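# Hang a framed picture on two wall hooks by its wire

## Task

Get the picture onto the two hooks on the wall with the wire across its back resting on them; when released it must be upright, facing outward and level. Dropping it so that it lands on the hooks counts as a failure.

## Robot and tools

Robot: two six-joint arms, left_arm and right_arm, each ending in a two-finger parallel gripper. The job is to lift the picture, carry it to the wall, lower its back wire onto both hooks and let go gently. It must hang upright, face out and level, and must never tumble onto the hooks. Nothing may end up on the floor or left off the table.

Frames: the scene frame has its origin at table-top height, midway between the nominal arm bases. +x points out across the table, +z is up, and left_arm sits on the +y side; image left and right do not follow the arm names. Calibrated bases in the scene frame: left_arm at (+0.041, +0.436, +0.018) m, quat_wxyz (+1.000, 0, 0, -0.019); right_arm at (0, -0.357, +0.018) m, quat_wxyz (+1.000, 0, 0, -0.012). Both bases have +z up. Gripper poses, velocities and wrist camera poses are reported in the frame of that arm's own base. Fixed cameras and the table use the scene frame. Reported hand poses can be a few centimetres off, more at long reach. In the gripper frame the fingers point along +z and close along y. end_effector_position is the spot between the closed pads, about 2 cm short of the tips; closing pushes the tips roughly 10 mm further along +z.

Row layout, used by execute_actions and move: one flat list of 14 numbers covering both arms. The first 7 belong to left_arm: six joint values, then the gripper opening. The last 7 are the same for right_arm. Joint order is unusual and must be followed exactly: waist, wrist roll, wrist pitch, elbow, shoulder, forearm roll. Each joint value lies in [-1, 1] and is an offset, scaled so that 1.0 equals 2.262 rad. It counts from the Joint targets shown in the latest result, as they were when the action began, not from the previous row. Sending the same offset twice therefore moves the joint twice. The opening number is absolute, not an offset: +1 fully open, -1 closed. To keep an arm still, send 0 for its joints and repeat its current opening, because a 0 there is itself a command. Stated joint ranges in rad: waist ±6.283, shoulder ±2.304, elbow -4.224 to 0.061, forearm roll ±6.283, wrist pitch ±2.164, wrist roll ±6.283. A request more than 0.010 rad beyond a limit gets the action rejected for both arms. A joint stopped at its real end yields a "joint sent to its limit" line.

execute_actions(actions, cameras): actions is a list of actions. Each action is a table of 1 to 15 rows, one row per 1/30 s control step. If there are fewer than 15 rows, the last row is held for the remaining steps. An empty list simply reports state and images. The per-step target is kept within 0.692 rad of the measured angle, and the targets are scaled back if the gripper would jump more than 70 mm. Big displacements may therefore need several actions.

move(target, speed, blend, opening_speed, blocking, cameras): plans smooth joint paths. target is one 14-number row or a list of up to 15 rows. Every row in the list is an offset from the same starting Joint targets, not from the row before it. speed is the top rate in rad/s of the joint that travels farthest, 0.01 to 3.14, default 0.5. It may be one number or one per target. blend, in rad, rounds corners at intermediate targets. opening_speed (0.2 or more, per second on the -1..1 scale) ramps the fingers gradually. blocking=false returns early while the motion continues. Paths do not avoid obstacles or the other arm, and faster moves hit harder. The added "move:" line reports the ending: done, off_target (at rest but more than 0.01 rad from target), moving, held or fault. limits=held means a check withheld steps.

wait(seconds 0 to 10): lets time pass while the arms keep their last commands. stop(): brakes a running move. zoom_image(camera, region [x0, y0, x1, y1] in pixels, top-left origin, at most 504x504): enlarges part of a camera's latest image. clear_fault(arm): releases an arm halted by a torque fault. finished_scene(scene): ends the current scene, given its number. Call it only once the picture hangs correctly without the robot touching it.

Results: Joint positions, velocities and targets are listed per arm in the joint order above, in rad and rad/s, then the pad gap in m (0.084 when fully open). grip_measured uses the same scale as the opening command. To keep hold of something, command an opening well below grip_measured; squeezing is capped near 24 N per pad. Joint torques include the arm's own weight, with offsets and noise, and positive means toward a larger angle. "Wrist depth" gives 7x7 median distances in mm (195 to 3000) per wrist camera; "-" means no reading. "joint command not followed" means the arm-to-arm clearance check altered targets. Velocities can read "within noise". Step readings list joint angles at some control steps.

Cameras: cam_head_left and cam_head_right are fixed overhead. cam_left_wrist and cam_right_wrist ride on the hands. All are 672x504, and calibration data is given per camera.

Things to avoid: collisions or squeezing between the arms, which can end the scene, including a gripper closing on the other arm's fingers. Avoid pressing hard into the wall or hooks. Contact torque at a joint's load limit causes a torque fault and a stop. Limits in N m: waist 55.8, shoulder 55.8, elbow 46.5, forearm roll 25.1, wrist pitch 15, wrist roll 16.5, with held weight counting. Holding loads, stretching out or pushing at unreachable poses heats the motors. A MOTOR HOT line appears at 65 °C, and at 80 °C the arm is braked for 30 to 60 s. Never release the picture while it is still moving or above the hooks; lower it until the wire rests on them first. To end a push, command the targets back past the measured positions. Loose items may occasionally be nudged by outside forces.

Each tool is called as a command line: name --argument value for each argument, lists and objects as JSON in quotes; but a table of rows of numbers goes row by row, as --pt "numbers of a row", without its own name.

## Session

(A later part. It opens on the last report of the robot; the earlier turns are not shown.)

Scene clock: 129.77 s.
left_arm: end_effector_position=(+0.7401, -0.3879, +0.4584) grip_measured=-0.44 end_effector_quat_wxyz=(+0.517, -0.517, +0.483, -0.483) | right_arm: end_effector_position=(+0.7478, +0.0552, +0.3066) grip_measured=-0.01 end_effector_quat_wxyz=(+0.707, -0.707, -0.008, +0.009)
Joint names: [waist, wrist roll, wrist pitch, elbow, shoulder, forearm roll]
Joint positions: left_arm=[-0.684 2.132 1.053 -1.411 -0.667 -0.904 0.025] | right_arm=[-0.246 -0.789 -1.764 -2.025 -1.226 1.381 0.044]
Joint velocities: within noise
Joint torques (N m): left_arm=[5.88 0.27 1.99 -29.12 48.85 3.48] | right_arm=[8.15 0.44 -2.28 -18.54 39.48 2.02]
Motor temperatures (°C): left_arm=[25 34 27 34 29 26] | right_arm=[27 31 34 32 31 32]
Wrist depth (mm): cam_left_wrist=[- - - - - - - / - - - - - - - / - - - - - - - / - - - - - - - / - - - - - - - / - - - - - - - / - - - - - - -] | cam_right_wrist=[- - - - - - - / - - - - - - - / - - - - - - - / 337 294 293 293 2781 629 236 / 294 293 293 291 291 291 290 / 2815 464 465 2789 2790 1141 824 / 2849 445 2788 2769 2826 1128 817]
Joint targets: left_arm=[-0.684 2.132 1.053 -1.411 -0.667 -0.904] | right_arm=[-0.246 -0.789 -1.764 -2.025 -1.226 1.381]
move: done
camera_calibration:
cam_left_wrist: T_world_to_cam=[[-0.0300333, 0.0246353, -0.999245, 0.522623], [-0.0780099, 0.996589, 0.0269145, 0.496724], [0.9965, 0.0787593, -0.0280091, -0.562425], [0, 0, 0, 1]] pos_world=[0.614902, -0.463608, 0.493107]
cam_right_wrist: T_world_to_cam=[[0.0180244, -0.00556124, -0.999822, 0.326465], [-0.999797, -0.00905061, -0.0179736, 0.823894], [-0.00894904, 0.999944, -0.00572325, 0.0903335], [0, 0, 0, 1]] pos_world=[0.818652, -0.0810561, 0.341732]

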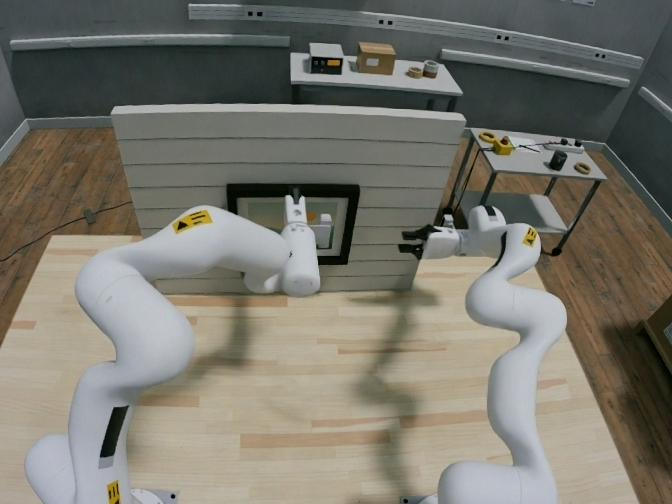

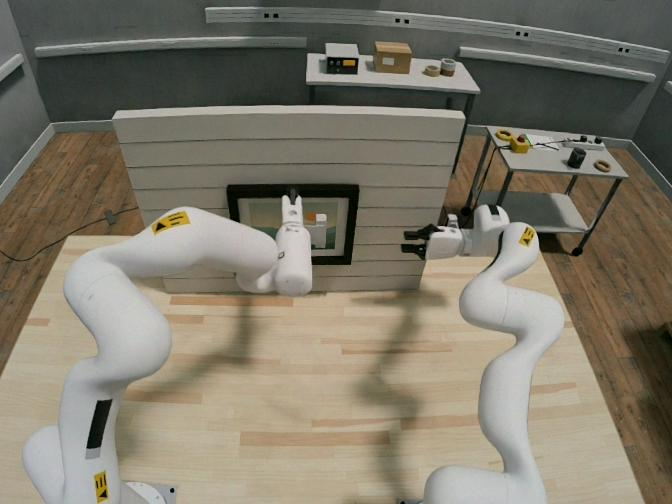

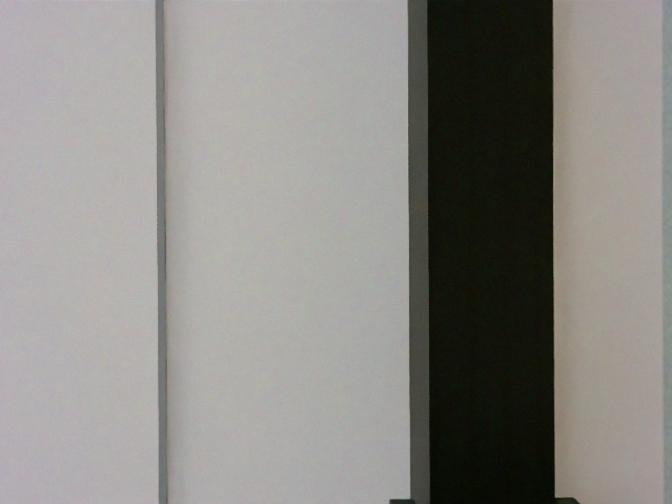

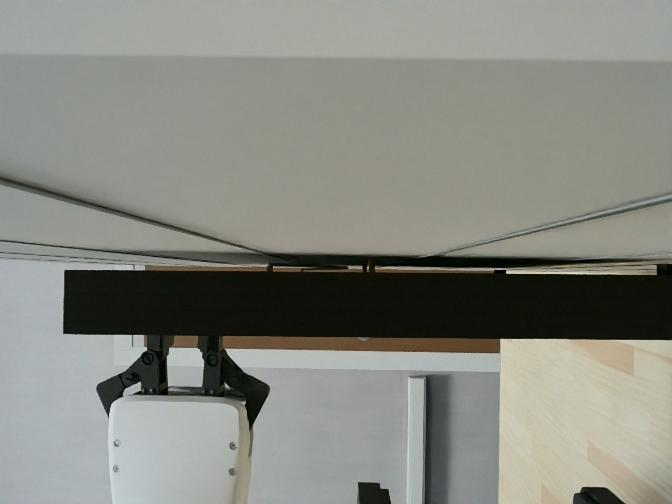

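move --target '[0,-0.02390,0.01689,0.00687,-0.01994,0.01156,-1,0,0,0,0,0,0,0.0]' --speed 0.03

zoom_image --camera "cam_right_wrist" --region '[250, 220, 410, 320]'

Scene clock: 135.70 s.
left_arm: end_effector_position=(+0.7401, -0.3880, +0.4236) grip_measured=-0.44 end_effector_quat_wxyz=(+0.517, -0.516, +0.483, -0.483) | right_arm: end_effector_position=(+0.7478, +0.0552, +0.3066) grip_measured=-0.01 end_effector_quat_wxyz=(+0.707, -0.707, -0.008, +0.009)
Joint names: [waist, wrist roll, wrist pitch, elbow, shoulder, forearm roll]
Joint positions: left_arm=[-0.684 2.078 1.091 -1.395 -0.712 -0.877 0.025] | right_arm=[-0.246 -0.789 -1.764 -2.025 -1.226 1.381 0.044]
Joint velocities: within noise
Joint torques (N m): left_arm=[3.81 -0.67 2.94 -22.61 50.75 3.44] | right_arm=[7.71 0.27 -1.22 -14.6 41.75 0.06]
Motor temperatures (°C): left_arm=[25 34 27 34 29 26] | right_arm=[27 31 34 32 31 32]
Wrist depth (mm): cam_left_wrist=[- - - - - - - / - - - - - - - / - - - - - - - / - - - - - - - / - - - - - - - / - - - - - - - / - - - - - - -] | cam_right_wrist=[- - - - - - - / - - - - - - - / - - - - - - - / 343 311 299 2793 2811 250 731 / 2816 293 293 292 291 291 290 / 2875 463 457 2793 2795 1139 820 / 2895 447 445 2782 2752 1137 814]
Joint targets: left_arm=[-0.684 2.078 1.091 -1.395 -0.712 -0.877] | right_arm=[-0.246 -0.789 -1.764 -2.025 -1.226 1.381]
move: done
camera_calibration:
cam_left_wrist: T_world_to_cam=[[-0.0297189, 0.0245648, -0.999256, 0.487526], [-0.0777147, 0.996615, 0.0268112, 0.497533], [0.996533, 0.0784537, -0.0277092, -0.563602], [0, 0, 0, 1]] pos_world=[0.614802, -0.463608, 0.458207]
cam_right_wrist: T_world_to_cam=[[0.0180244, -0.00556124, -0.999822, 0.326465], [-0.999797, -0.00905061, -0.0179736, 0.823894], [-0.00894904, 0.999944, -0.00572325, 0.0903335], [0, 0, 0, 1]] pos_world=[0.818652, -0.0810561, 0.341732]

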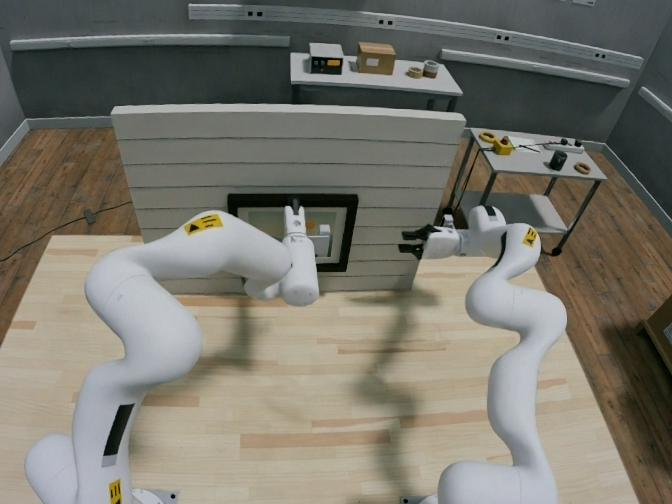

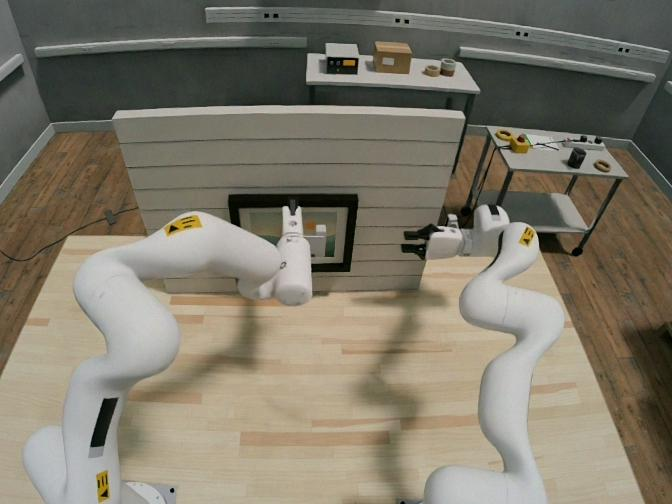

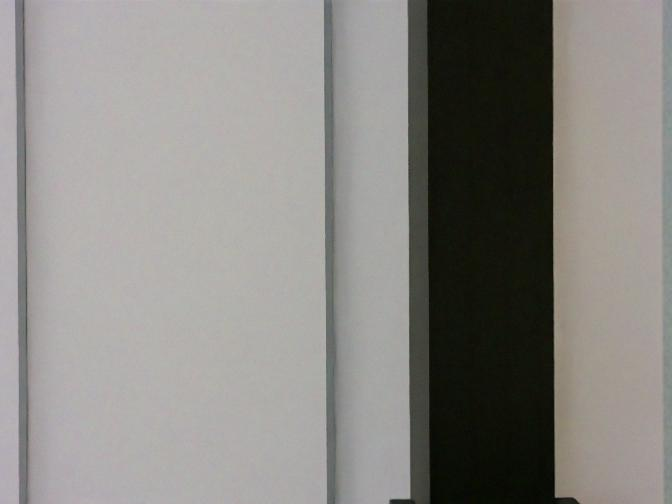

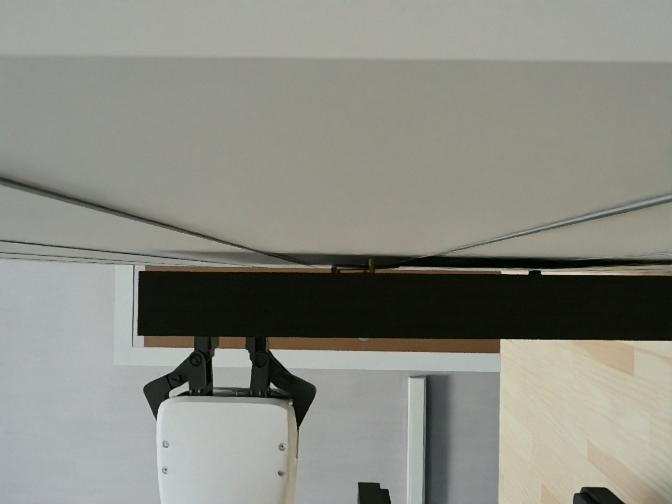

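Scaled by 3.150 from the camera's 672x504 image, which has a finer 960x720 frame.

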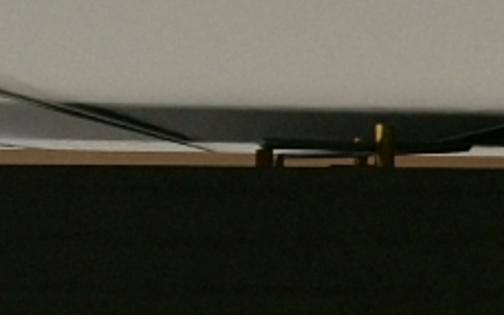

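move --target '[0,-0.01567,0.01190,0.00299,-0.01546,0.00702,-1,0,0,0,0,0,0,0.0]' --speed 0.03

zoom_image --camera "cam_right_wrist" --region '[290, 220, 450, 320]'

Scene clock: 138.10 s.
left_arm: end_effector_position=(+0.7401, -0.3880, +0.3986) grip_measured=-0.44 end_effector_quat_wxyz=(+0.517, -0.516, +0.483, -0.483) | right_arm: end_effector_position=(+0.7478, +0.0552, +0.3066) grip_measured=-0.01 end_effector_quat_wxyz=(+0.707, -0.707, -0.008, +0.009)
Joint names: [waist, wrist roll, wrist pitch, elbow, shoulder, forearm roll]
Joint positions: left_arm=[-0.684 2.043 1.118 -1.389 -0.747 -0.862 0.025] | right_arm=[-0.246 -0.789 -1.764 -2.025 -1.226 1.381 0.044]
Joint velocities: within noise
Joint torques (N m): left_arm=[5.09 -0.73 3.05 -21.56 50.86 3.28] | right_arm=[7.94 0.26 -0.73 -15.45 42.61 0.16]
Motor temperatures (°C): left_arm=[25 34 27 34 29 26] | right_arm=[27 31 34 32 32 32]
Wrist depth (mm): cam_left_wrist=[- - - - - - - / - - - - - - - / - - - - - - - / - - - - - - - / - - - - - - - / - - - - - - - / - - - - - - -] | cam_right_wrist=[- - - - - - - / - - - - - - - / - - - - - - - / 2823 324 2801 2799 2784 898 702 / 2827 - 292 292 291 290 290 / 2799 - 455 2765 2779 1138 822 / 2850 - 445 2809 2752 1142 820]
Joint targets: left_arm=[-0.684 2.043 1.118 -1.388 -0.747 -0.862] | right_arm=[-0.246 -0.789 -1.764 -2.025 -1.226 1.381]
move: done
camera_calibration:
cam_left_wrist: T_world_to_cam=[[-0.0298275, 0.0246549, -0.999251, 0.46275], [-0.0778097, 0.996605, 0.0269122, 0.498211], [0.996522, 0.0785542, -0.0278079, -0.564196], [0, 0, 0, 1]] pos_world=[0.614802, -0.463608, 0.433307]
cam_right_wrist: T_world_to_cam=[[0.0180244, -0.00556124, -0.999822, 0.326465], [-0.999797, -0.00905061, -0.0179736, 0.823894], [-0.00894904, 0.999944, -0.00572325, 0.0903335], [0, 0, 0, 1]] pos_world=[0.818652, -0.0810561, 0.341732]

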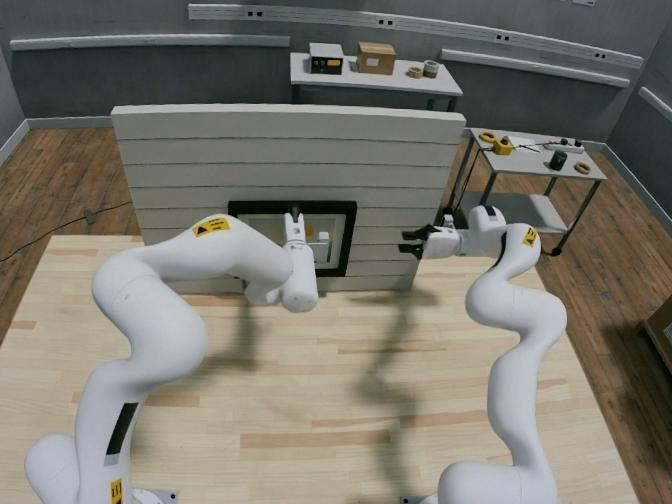

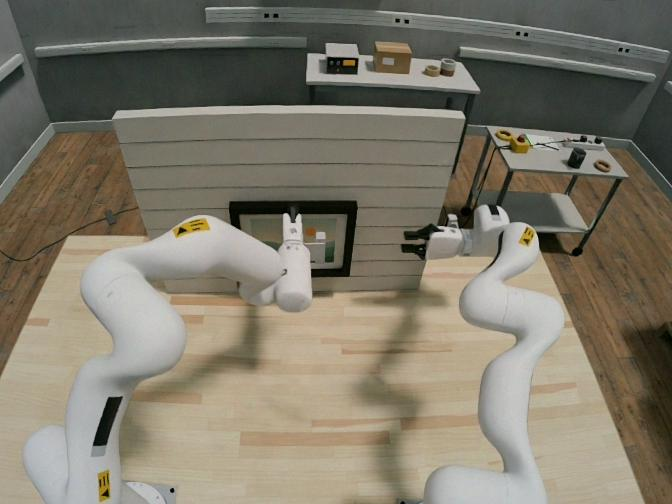

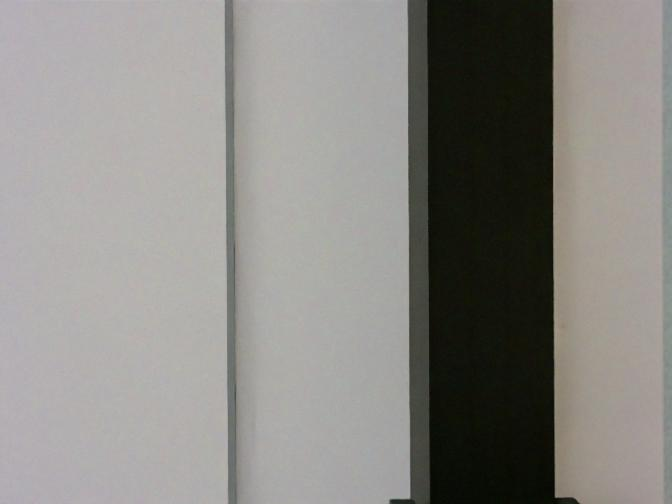

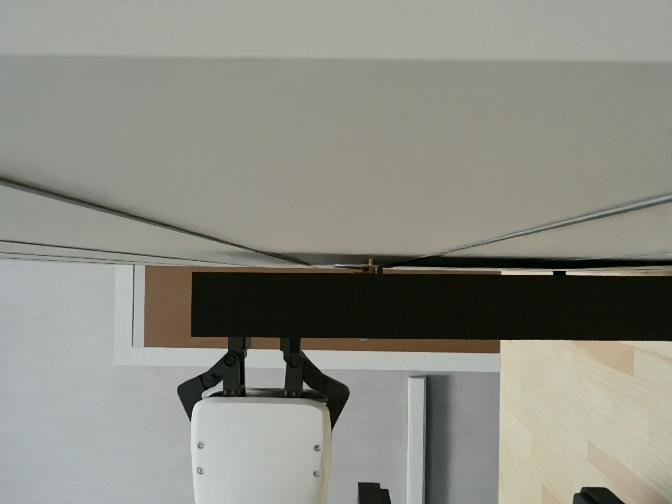

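Scaled by 3.150 from the camera's 672x504 image, which has a finer 960x720 frame.

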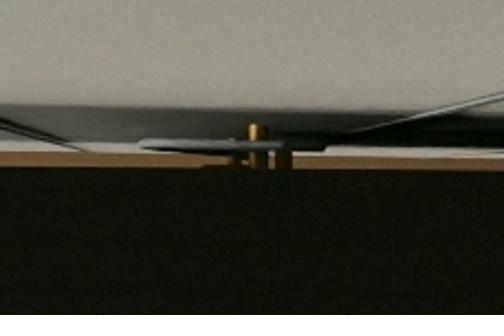

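zoom_image --camera "cam_right_wrist" --region '[325, 245, 405, 285]'

Scaled by 6.300 from the camera's 672x504 image, which has a finer 960x720 frame.

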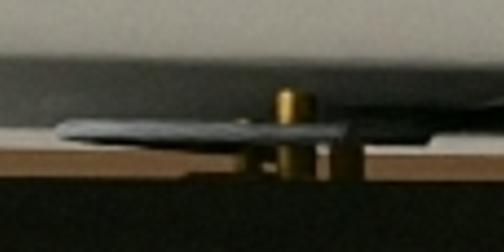

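move --target '[0,-0.0119,0.0094,0.0011,-0.0132,0.0051,-1,0,0,0,0,0,0,0.0]' --speed 0.03

zoom_image --camera "cam_right_wrist" --region '[320, 240, 420, 290]'

Scene clock: 143.33 s.
left_arm: end_effector_position=(+0.7402, -0.3880, +0.3790) grip_measured=-0.44 end_effector_quat_wxyz=(+0.517, -0.516, +0.483, -0.483) | right_arm: end_effector_position=(+0.7478, +0.0552, +0.3066) grip_measured=-0.01 end_effector_quat_wxyz=(+0.707, -0.707, -0.008, +0.009)
Joint names: [waist, wrist roll, wrist pitch, elbow, shoulder, forearm roll]
Joint positions: left_arm=[-0.684 2.016 1.14 -1.386 -0.777 -0.85 0.025] | right_arm=[-0.246 -0.789 -1.764 -2.025 -1.226 1.381 0.044]
Joint velocities: within noise
Joint torques (N m): left_arm=[3.04 -0.57 -2.08 -7.14 27.96 1.26] | right_arm=[6.48 0.25 -0.65 -17.09 43.55 0.77]
Motor temperatures (°C): left_arm=[25 34 27 34 29 26] | right_arm=[27 31 34 32 32 32]
Wrist depth (mm): cam_left_wrist=[- - - - - - - / - - - - - - - / - - - - - - - / - - - - - - - / - - - - - - - / - - - - - - - / - - - - - - -] | cam_right_wrist=[- - - - - - - / - - - - - - - / - - - - - - - / 2818 317 293 293 292 291 700 / 2829 - 292 292 292 291 290 / 2821 2823 457 489 2793 1140 818 / 2827 2821 444 454 2758 1135 817]
Joint targets: left_arm=[-0.684 2.016 1.139 -1.386 -0.777 -0.850] | right_arm=[-0.246 -0.789 -1.764 -2.025 -1.226 1.381]
move: done
camera_calibration:
cam_left_wrist: T_world_to_cam=[[-0.0288311, 0.0246135, -0.999281, 0.442349], [-0.0781366, 0.996582, 0.0268014, 0.498987], [0.996526, 0.0788531, -0.0268094, -0.565121], [0, 0, 0, 1]] pos_world=[0.6149, -0.463608, 0.413507]
cam_right_wrist: T_world_to_cam=[[0.0180244, -0.00556124, -0.999822, 0.326465], [-0.999797, -0.00905061, -0.0179736, 0.823894], [-0.00894904, 0.999944, -0.00572325, 0.0903335], [0, 0, 0, 1]] pos_world=[0.818652, -0.0810561, 0.341732]

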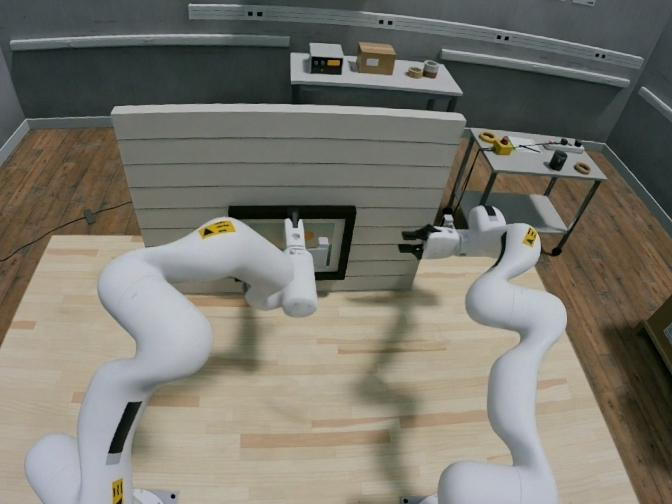

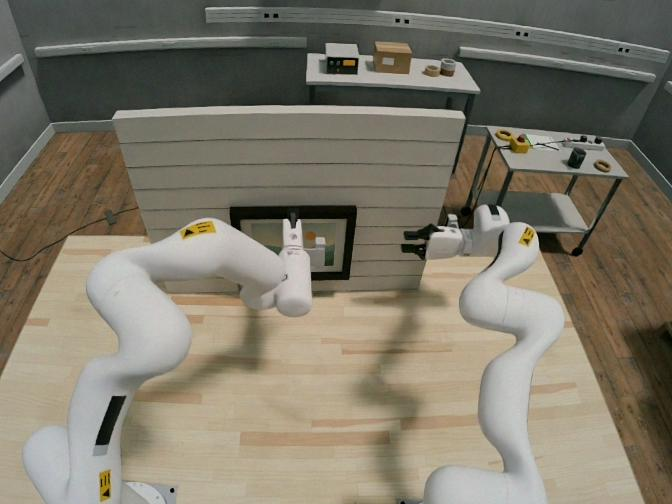

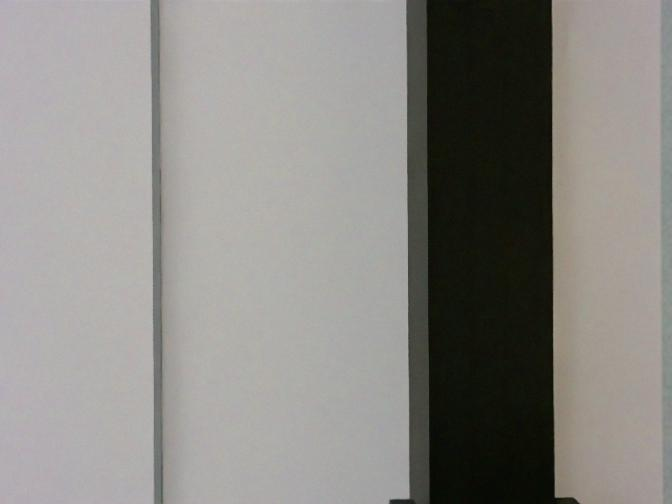

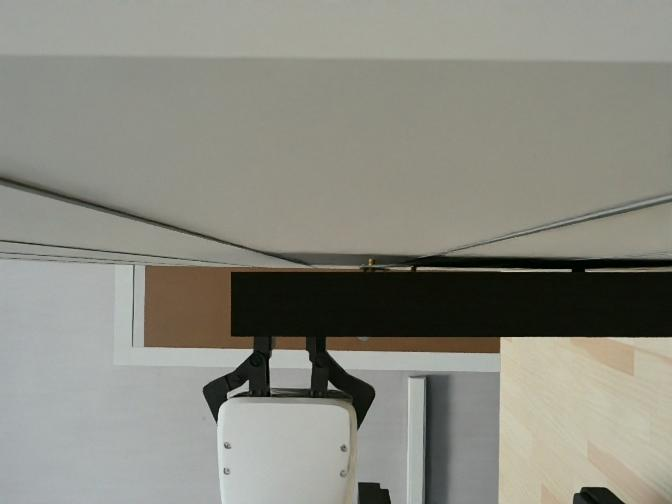

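Scaled by 5.040 from the camera's 672x504 image, which has a finer 960x720 frame.

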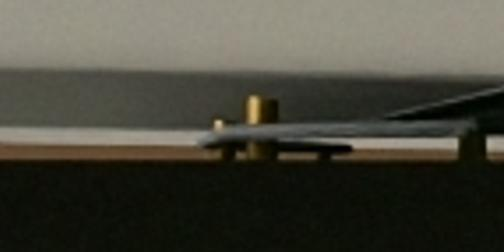

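move --target '[0,0.0009,-0.0007,-0.0001,0.0010,-0.0004,-1,0,0,0,0,0,0,0.0]' --speed 0.03

zoom_image --camera "cam_right_wrist" --region '[330, 240, 450, 290]'

zoom_image --camera "cam_head_left" --region '[210, 170, 378, 296]'

Scene clock: 147.27 s.
left_arm: end_effector_position=(+0.7402, -0.3880, +0.3797) grip_measured=-0.44 end_effector_quat_wxyz=(+0.517, -0.516, +0.483, -0.483) | right_arm: end_effector_position=(+0.7478, +0.0552, +0.3066) grip_measured=-0.01 end_effector_quat_wxyz=(+0.707, -0.707, -0.008, +0.009)
Joint names: [waist, wrist roll, wrist pitch, elbow, shoulder, forearm roll]
Joint positions: left_arm=[-0.684 2.018 1.137 -1.386 -0.775 -0.851 0.025] | right_arm=[-0.246 -0.789 -1.764 -2.025 -1.226 1.381 0.044]
Joint velocities: within noise
Joint torques (N m): left_arm=[3.63 0.31 -1.44 -17.46 48.91 -0.86] | right_arm=[7.1 0.18 -0.55 -16.57 43.17 0.22]
Motor temperatures (°C): left_arm=[25 34 28 33 29 26] | right_arm=[27 31 34 33 32 32]
Wrist depth (mm): cam_left_wrist=[- - - - - - - / - - - - - - - / - - - - - - - / - - - - - - - / - - - - - - - / - - - - - - - / - - - - - - -] | cam_right_wrist=[- - - - - - - / - - - - - - - / - - - - - - - / 2807 317 292 292 340 899 698 / 2819 - 292 292 291 290 290 / 2813 2841 457 489 2846 1148 822 / 2833 2805 445 458 2803 1142 816]
Joint targets: left_arm=[-0.684 2.018 1.138 -1.386 -0.775 -0.851] | right_arm=[-0.246 -0.789 -1.764 -2.025 -1.226 1.381]
move: done
camera_calibration:
cam_left_wrist: T_world_to_cam=[[-0.0302461, 0.0249274, -0.999232, 0.444244], [-0.0777936, 0.996598, 0.0272165, 0.498588], [0.996511, 0.0785571, -0.028204, -0.56465], [0, 0, 0, 1]] pos_world=[0.614903, -0.463609, 0.414407]
cam_right_wrist: T_world_to_cam=[[0.0180244, -0.00556124, -0.999822, 0.326465], [-0.999797, -0.00905061, -0.0179736, 0.823894], [-0.00894904, 0.999944, -0.00572325, 0.0903335], [0, 0, 0, 1]] pos_world=[0.818652, -0.0810561, 0.341732]

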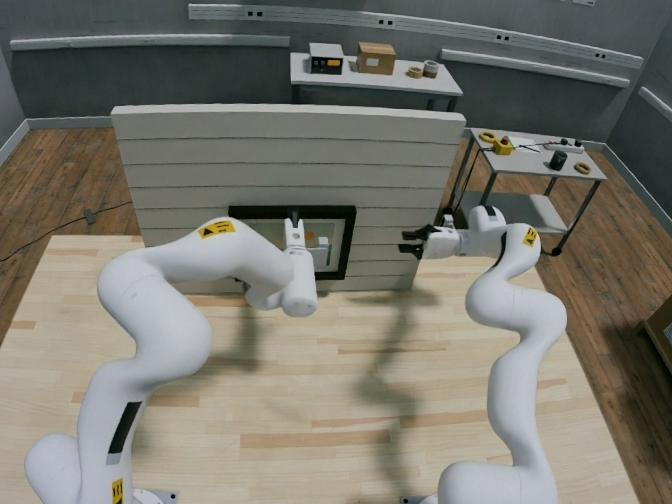

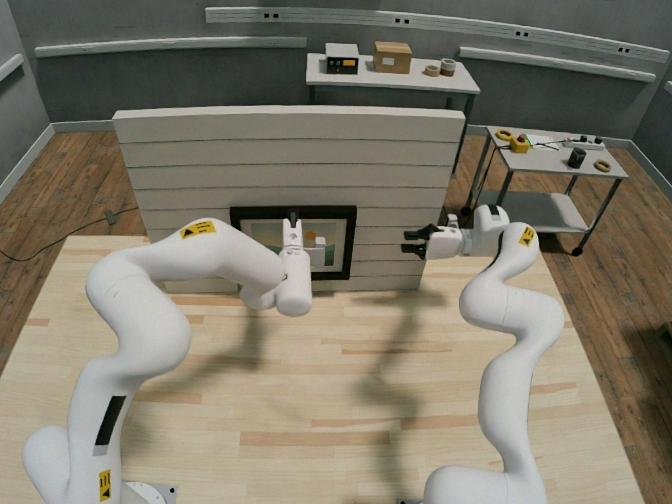

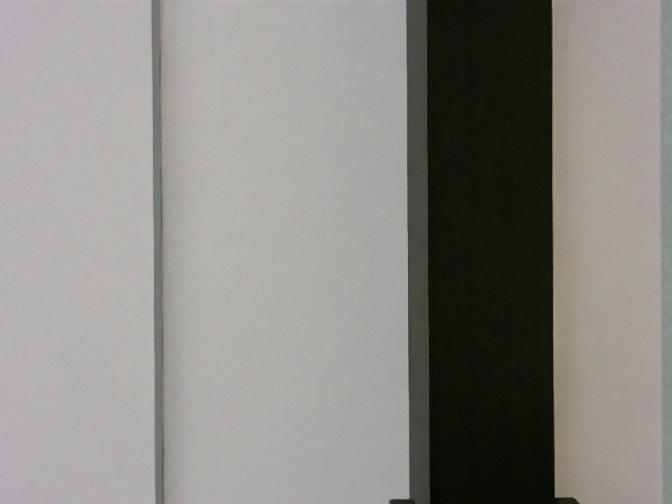

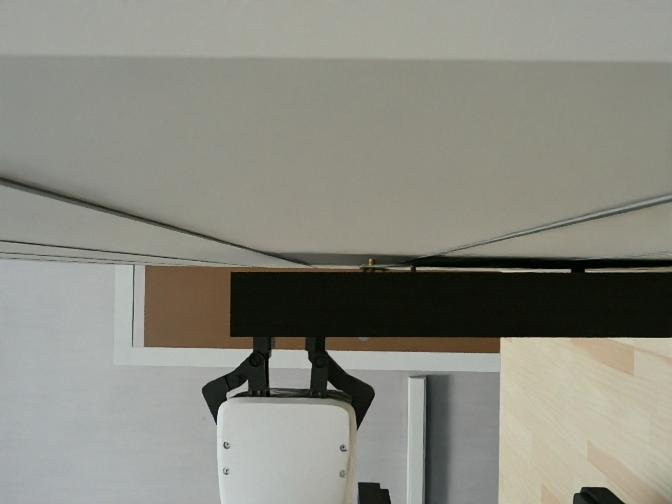

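Scaled by 4.200 from the camera's 672x504 image, which has a finer 960x720 frame.

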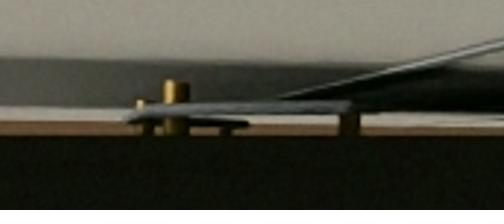

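Scaled by 3.000 from the camera's 672x504 image, which has a finer 960x720 frame.

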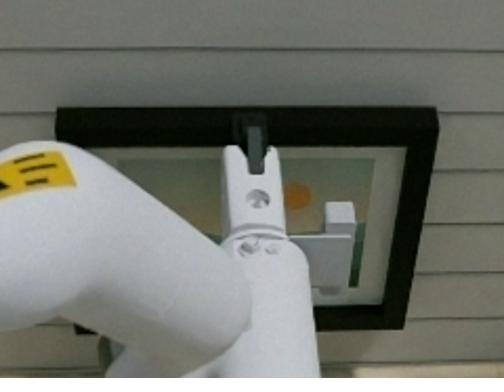

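move --target '[0,0.0008,-0.0006,-0.0001,0.0009,-0.0003,-1,0,0,0,0,0,0,0.0]' --speed 0.03

zoom_image --camera "cam_right_wrist" --region '[330, 240, 450, 290]'

Scene clock: 148.70 s.
left_arm: end_effector_position=(+0.7402, -0.3880, +0.3813) grip_measured=-0.44 end_effector_quat_wxyz=(+0.517, -0.516, +0.483, -0.483) | right_arm: end_effector_position=(+0.7478, +0.0552, +0.3066) grip_measured=-0.01 end_effector_quat_wxyz=(+0.707, -0.707, -0.008, +0.009)
Joint names: [waist, wrist roll, wrist pitch, elbow, shoulder, forearm roll]
Joint positions: left_arm=[-0.684 2.02 1.136 -1.386 -0.773 -0.852 0.025] | right_arm=[-0.246 -0.789 -1.764 -2.025 -1.226 1.381 0.044]
Joint velocities: within noise
Joint torques (N m): left_arm=[2.9 0.28 0.38 -22.35 56.99 -1] | right_arm=[4.5 0.22 -0.56 -16.83 44.42 0.62]
Motor temperatures (°C): left_arm=[25 34 28 33 29 26] | right_arm=[27 31 34 33 32 32]
Wrist depth (mm): cam_left_wrist=[- - - - - - - / - - - - - - - / - - - - - - - / - - - - - - - / - - - - - - - / - - - - - - - / - - - - - - -] | cam_right_wrist=[- - - - - - - / - - - - - - - / - - - - - - - / 2862 2813 2800 2804 340 636 697 / 2823 - 292 292 291 290 290 / 2840 2817 463 490 2786 1138 819 / 2809 - 445 2776 2767 1144 819]
Joint targets: left_arm=[-0.684 2.020 1.136 -1.386 -0.773 -0.852] | right_arm=[-0.246 -0.789 -1.764 -2.025 -1.226 1.381]
move: done
camera_calibration:
cam_left_wrist: T_world_to_cam=[[-0.0297344, 0.0247613, -0.999251, 0.445461], [-0.0778107, 0.996602, 0.027011, 0.498742], [0.996525, 0.0785556, -0.0277067, -0.564812], [0, 0, 0, 1]] pos_world=[0.614902, -0.463709, 0.416007]
cam_right_wrist: T_world_to_cam=[[0.0180244, -0.00556124, -0.999822, 0.326465], [-0.999797, -0.00905061, -0.0179736, 0.823894], [-0.00894904, 0.999944, -0.00572325, 0.0903335], [0, 0, 0, 1]] pos_world=[0.818652, -0.0810561, 0.341732]

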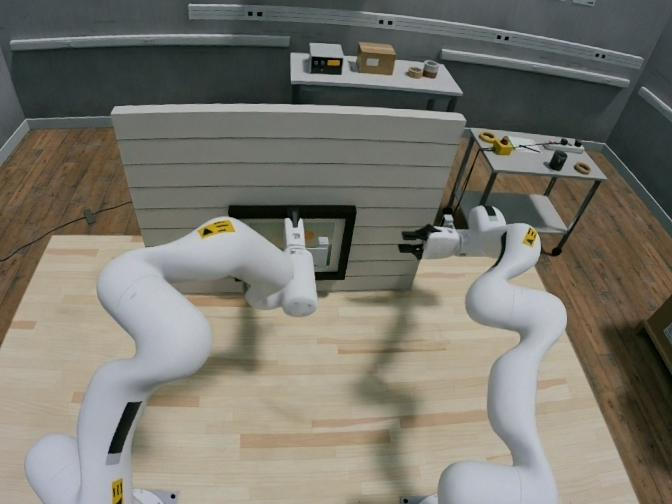

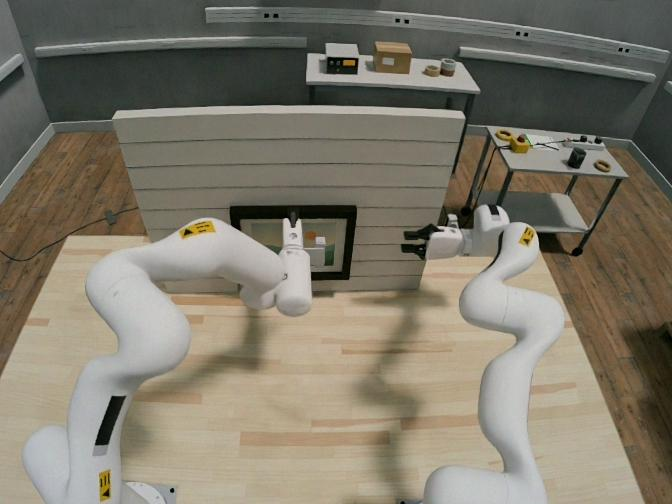

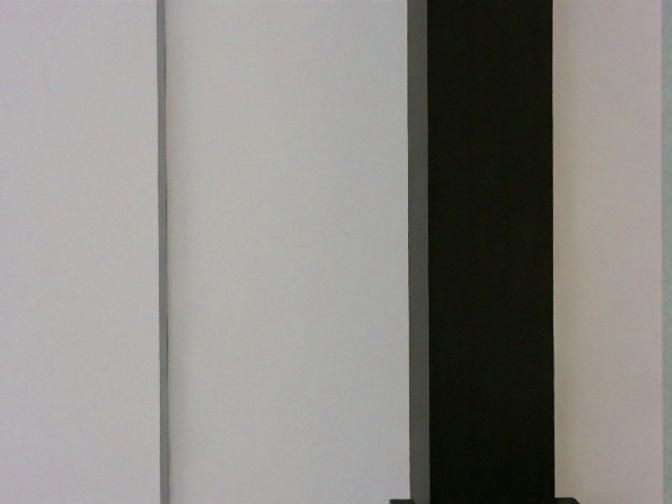

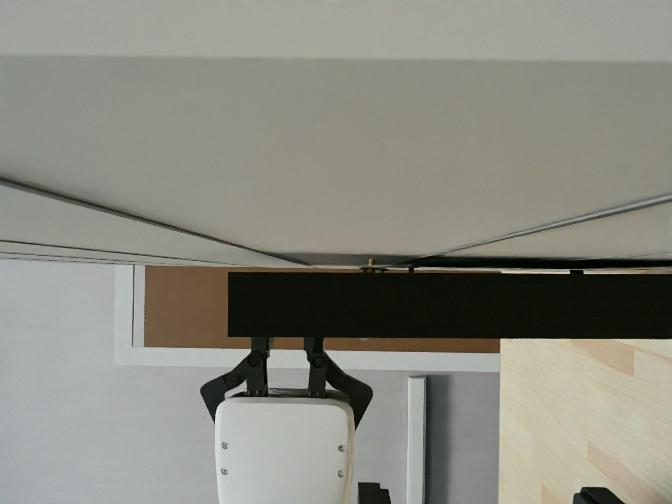

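Scaled by 4.200 from the camera's 672x504 image, which has a finer 960x720 frame.

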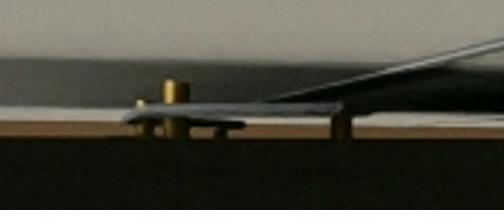

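zoom_image --camera "cam_right_wrist" --region '[350, 252, 430, 282]'

Scaled by 6.300 from the camera's 672x504 image, which has a finer 960x720 frame.

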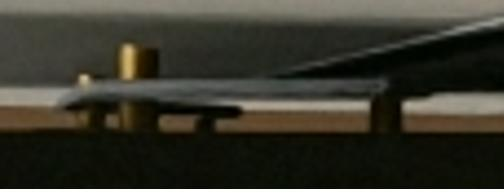

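move --target '[0,0,0,0,0,0,-0.34,0,0,0,0,0,0,0.0]' --opening_speed 0.2

zoom_image --camera "cam_right_wrist" --region '[350, 252, 430, 282]'

zoom_image --camera "cam_head_left" --region '[210, 170, 378, 296]'

Scene clock: 159.10 s.
left_arm: end_effector_position=(+0.7402, -0.3880, +0.3814) grip_measured=-0.36 end_effector_quat_wxyz=(+0.517, -0.516, +0.483, -0.483) | right_arm: end_effector_position=(+0.7478, +0.0552, +0.3066) grip_measured=-0.01 end_effector_quat_wxyz=(+0.707, -0.707, -0.008, +0.009)
Joint names: [waist, wrist roll, wrist pitch, elbow, shoulder, forearm roll]
Joint positions: left_arm=[-0.684 2.02 1.136 -1.386 -0.773 -0.852 0.028] | right_arm=[-0.246 -0.789 -1.764 -2.025 -1.226 1.381 0.044]
Joint velocities: within noise
Joint torques (N m): left_arm=[-0.7 0.28 1.36 -19.66 54.42 1.55] | right_arm=[7.28 0.1 -0.56 -17.09 43.49 0.41]
Motor temperatures (°C): left_arm=[25 34 27 33 29 26] | right_arm=[27 31 34 33 32 32]
Wrist depth (mm): cam_left_wrist=[- - - - - - - / - - - - - - - / - - - - - - - / - - - - - - - / - - - - - - - / - - - - - - - / - - - - - - -] | cam_right_wrist=[- - - - - - - / - - - - - - - / - - - - - - - / 2769 2822 2813 2746 2731 636 698 / 2890 - 293 292 291 290 290 / 2872 2774 463 489 2744 1147 822 / 2871 - 443 2740 2765 1141 820]
Joint targets: left_arm=[-0.684 2.020 1.136 -1.386 -0.773 -0.852] | right_arm=[-0.246 -0.789 -1.764 -2.025 -1.226 1.381]
move: done
camera_calibration:
cam_left_wrist: T_world_to_cam=[[-0.0296371, 0.0247649, -0.999254, 0.445507], [-0.0779128, 0.996594, 0.0270099, 0.498807], [0.99652, 0.0786552, -0.0276067, -0.564901], [0, 0, 0, 1]] pos_world=[0.615002, -0.463709, 0.416107]
cam_right_wrist: T_world_to_cam=[[0.0180244, -0.00556124, -0.999822, 0.326465], [-0.999797, -0.00905061, -0.0179736, 0.823894], [-0.00894904, 0.999944, -0.00572325, 0.0903335], [0, 0, 0, 1]] pos_world=[0.818652, -0.0810561, 0.341732]

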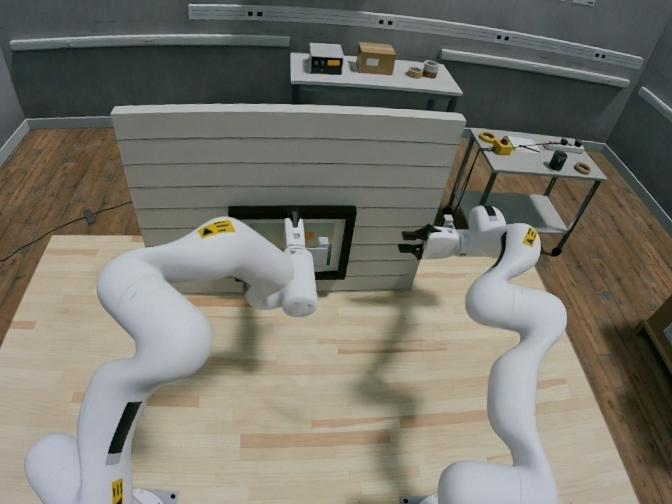

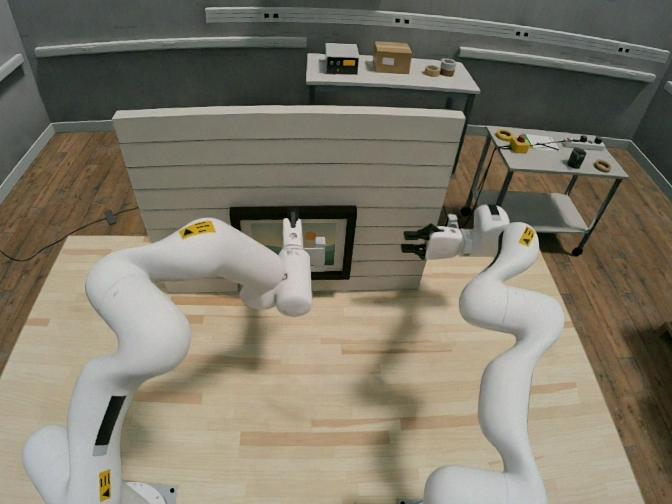

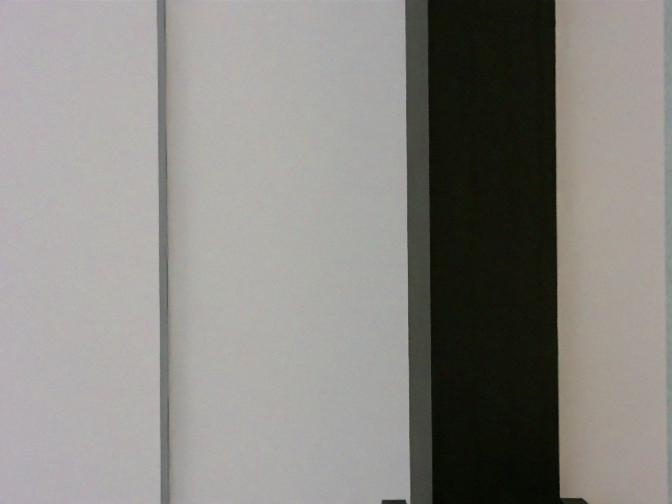

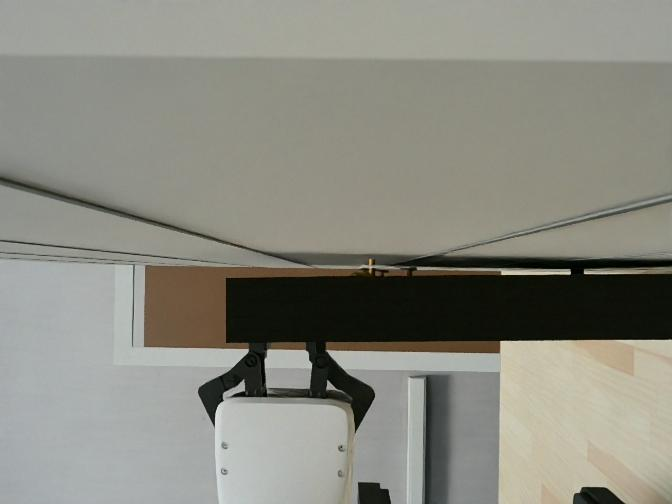

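Scaled by 6.300 from the camera's 672x504 image, which has a finer 960x720 frame.

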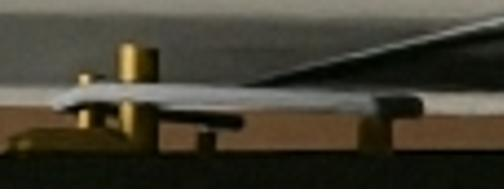

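Scaled by 3.000 from the camera's 672x504 image, which has a finer 960x720 frame.

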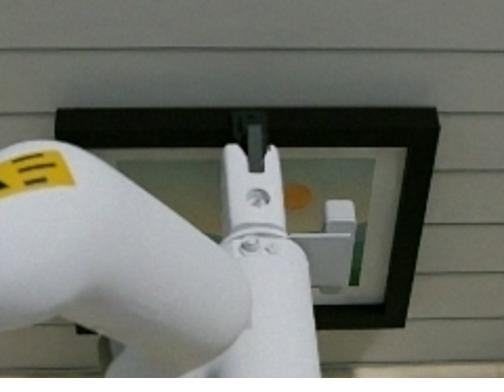

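move --target '[0,0,0,0,0,0,-0.1,0,0,0,0,0,0,0.0]' --opening_speed 0.2

zoom_image --camera "cam_right_wrist" --region '[350, 252, 430, 282]'

zoom_image --camera "cam_head_left" --region '[210, 170, 378, 296]'

Scene clock: 162.03 s.
left_arm: end_effector_position=(+0.7402, -0.3880, +0.3814) grip_measured=-0.11 end_effector_quat_wxyz=(+0.517, -0.516, +0.483, -0.483) | right_arm: end_effector_position=(+0.7478, +0.0552, +0.3066) grip_measured=-0.01 end_effector_quat_wxyz=(+0.707, -0.707, -0.008, +0.009)
Joint names: [waist, wrist roll, wrist pitch, elbow, shoulder, forearm roll]
Joint positions: left_arm=[-0.684 2.02 1.136 -1.386 -0.773 -0.852 0.039] | right_arm=[-0.246 -0.789 -1.764 -2.025 -1.226 1.381 0.044]
Joint velocities: within noise
Joint torques (N m): left_arm=[-0.45 0.13 1.29 -22.34 55.42 1.75] | right_arm=[5.86 0.07 -0.68 -16.62 44.5 0.34]
Motor temperatures (°C): left_arm=[25 34 27 33 29 26] | right_arm=[27 31 34 33 32 32]
Wrist depth (mm): cam_left_wrist=[- - - - - - - / - - - - - - - / - - - - - - - / - - - - - - - / - - - - - - - / - - - - - - - / - - - - - - -] | cam_right_wrist=[- - - - - - - / - - - - - - - / - - - - - - - / 2866 2794 2818 2785 344 637 695 / 2829 - 293 292 292 290 289 / 2820 2795 462 493 2775 1155 821 / 2833 - 444 460 2822 1130 818]
Joint targets: left_arm=[-0.684 2.020 1.136 -1.386 -0.773 -0.852] | right_arm=[-0.246 -0.789 -1.764 -2.025 -1.226 1.381]
move: done
camera_calibration:
cam_left_wrist: T_world_to_cam=[[-0.0295374, 0.0247716, -0.999257, 0.44545], [-0.0779155, 0.996594, 0.0270087, 0.498809], [0.996522, 0.0786554, -0.0275067, -0.564944], [0, 0, 0, 1]] pos_world=[0.615002, -0.463709, 0.416107]
cam_right_wrist: T_world_to_cam=[[0.0180244, -0.00556124, -0.999822, 0.326465], [-0.999797, -0.00905061, -0.0179736, 0.823894], [-0.00894904, 0.999944, -0.00572325, 0.0903335], [0, 0, 0, 1]] pos_world=[0.818652, -0.0810561, 0.341732]

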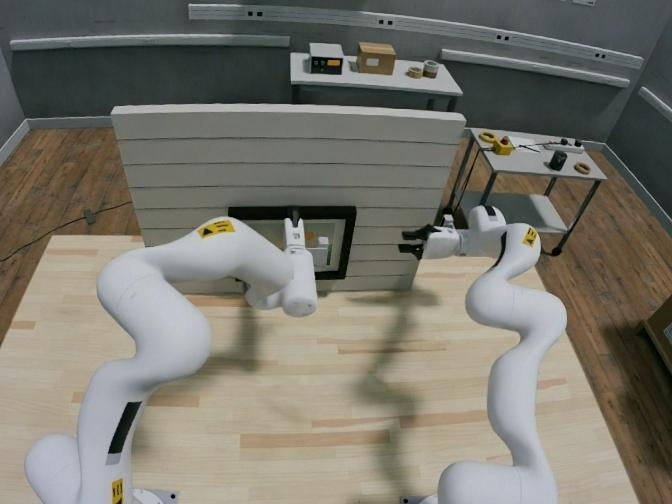

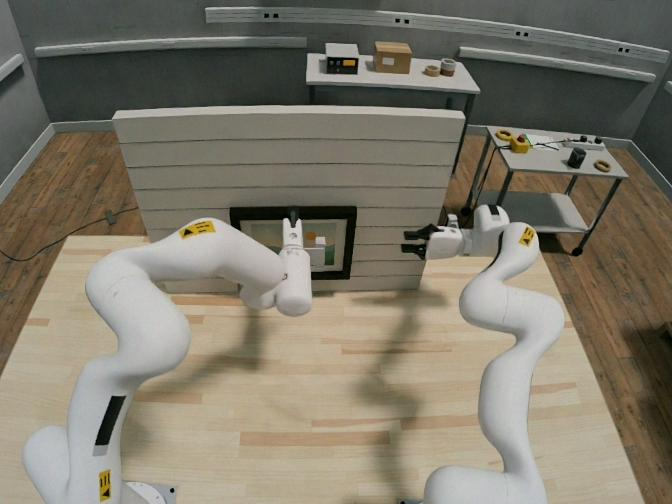

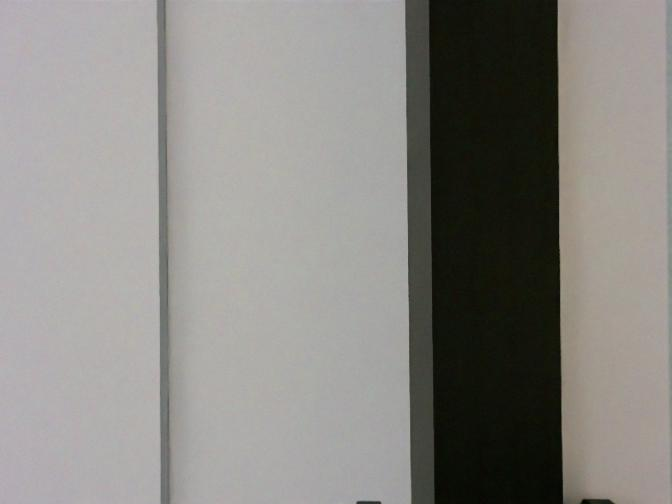

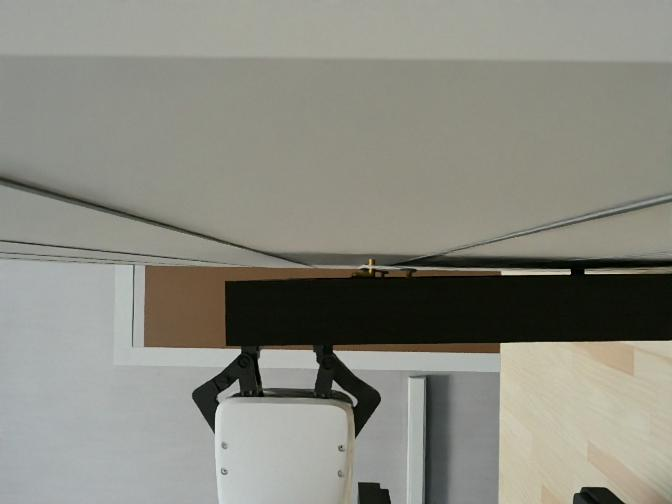

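Scaled by 6.300 from the camera's 672x504 image, which has a finer 960x720 frame.

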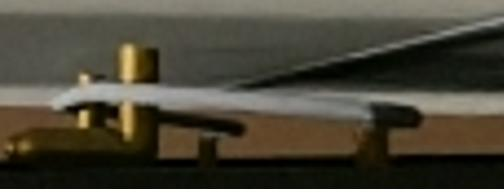

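Scaled by 3.000 from the camera's 672x504 image, which has a finer 960x720 frame.

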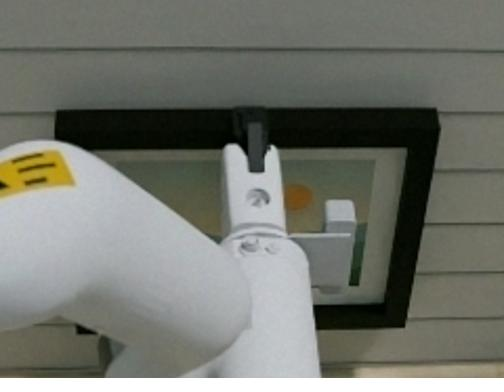

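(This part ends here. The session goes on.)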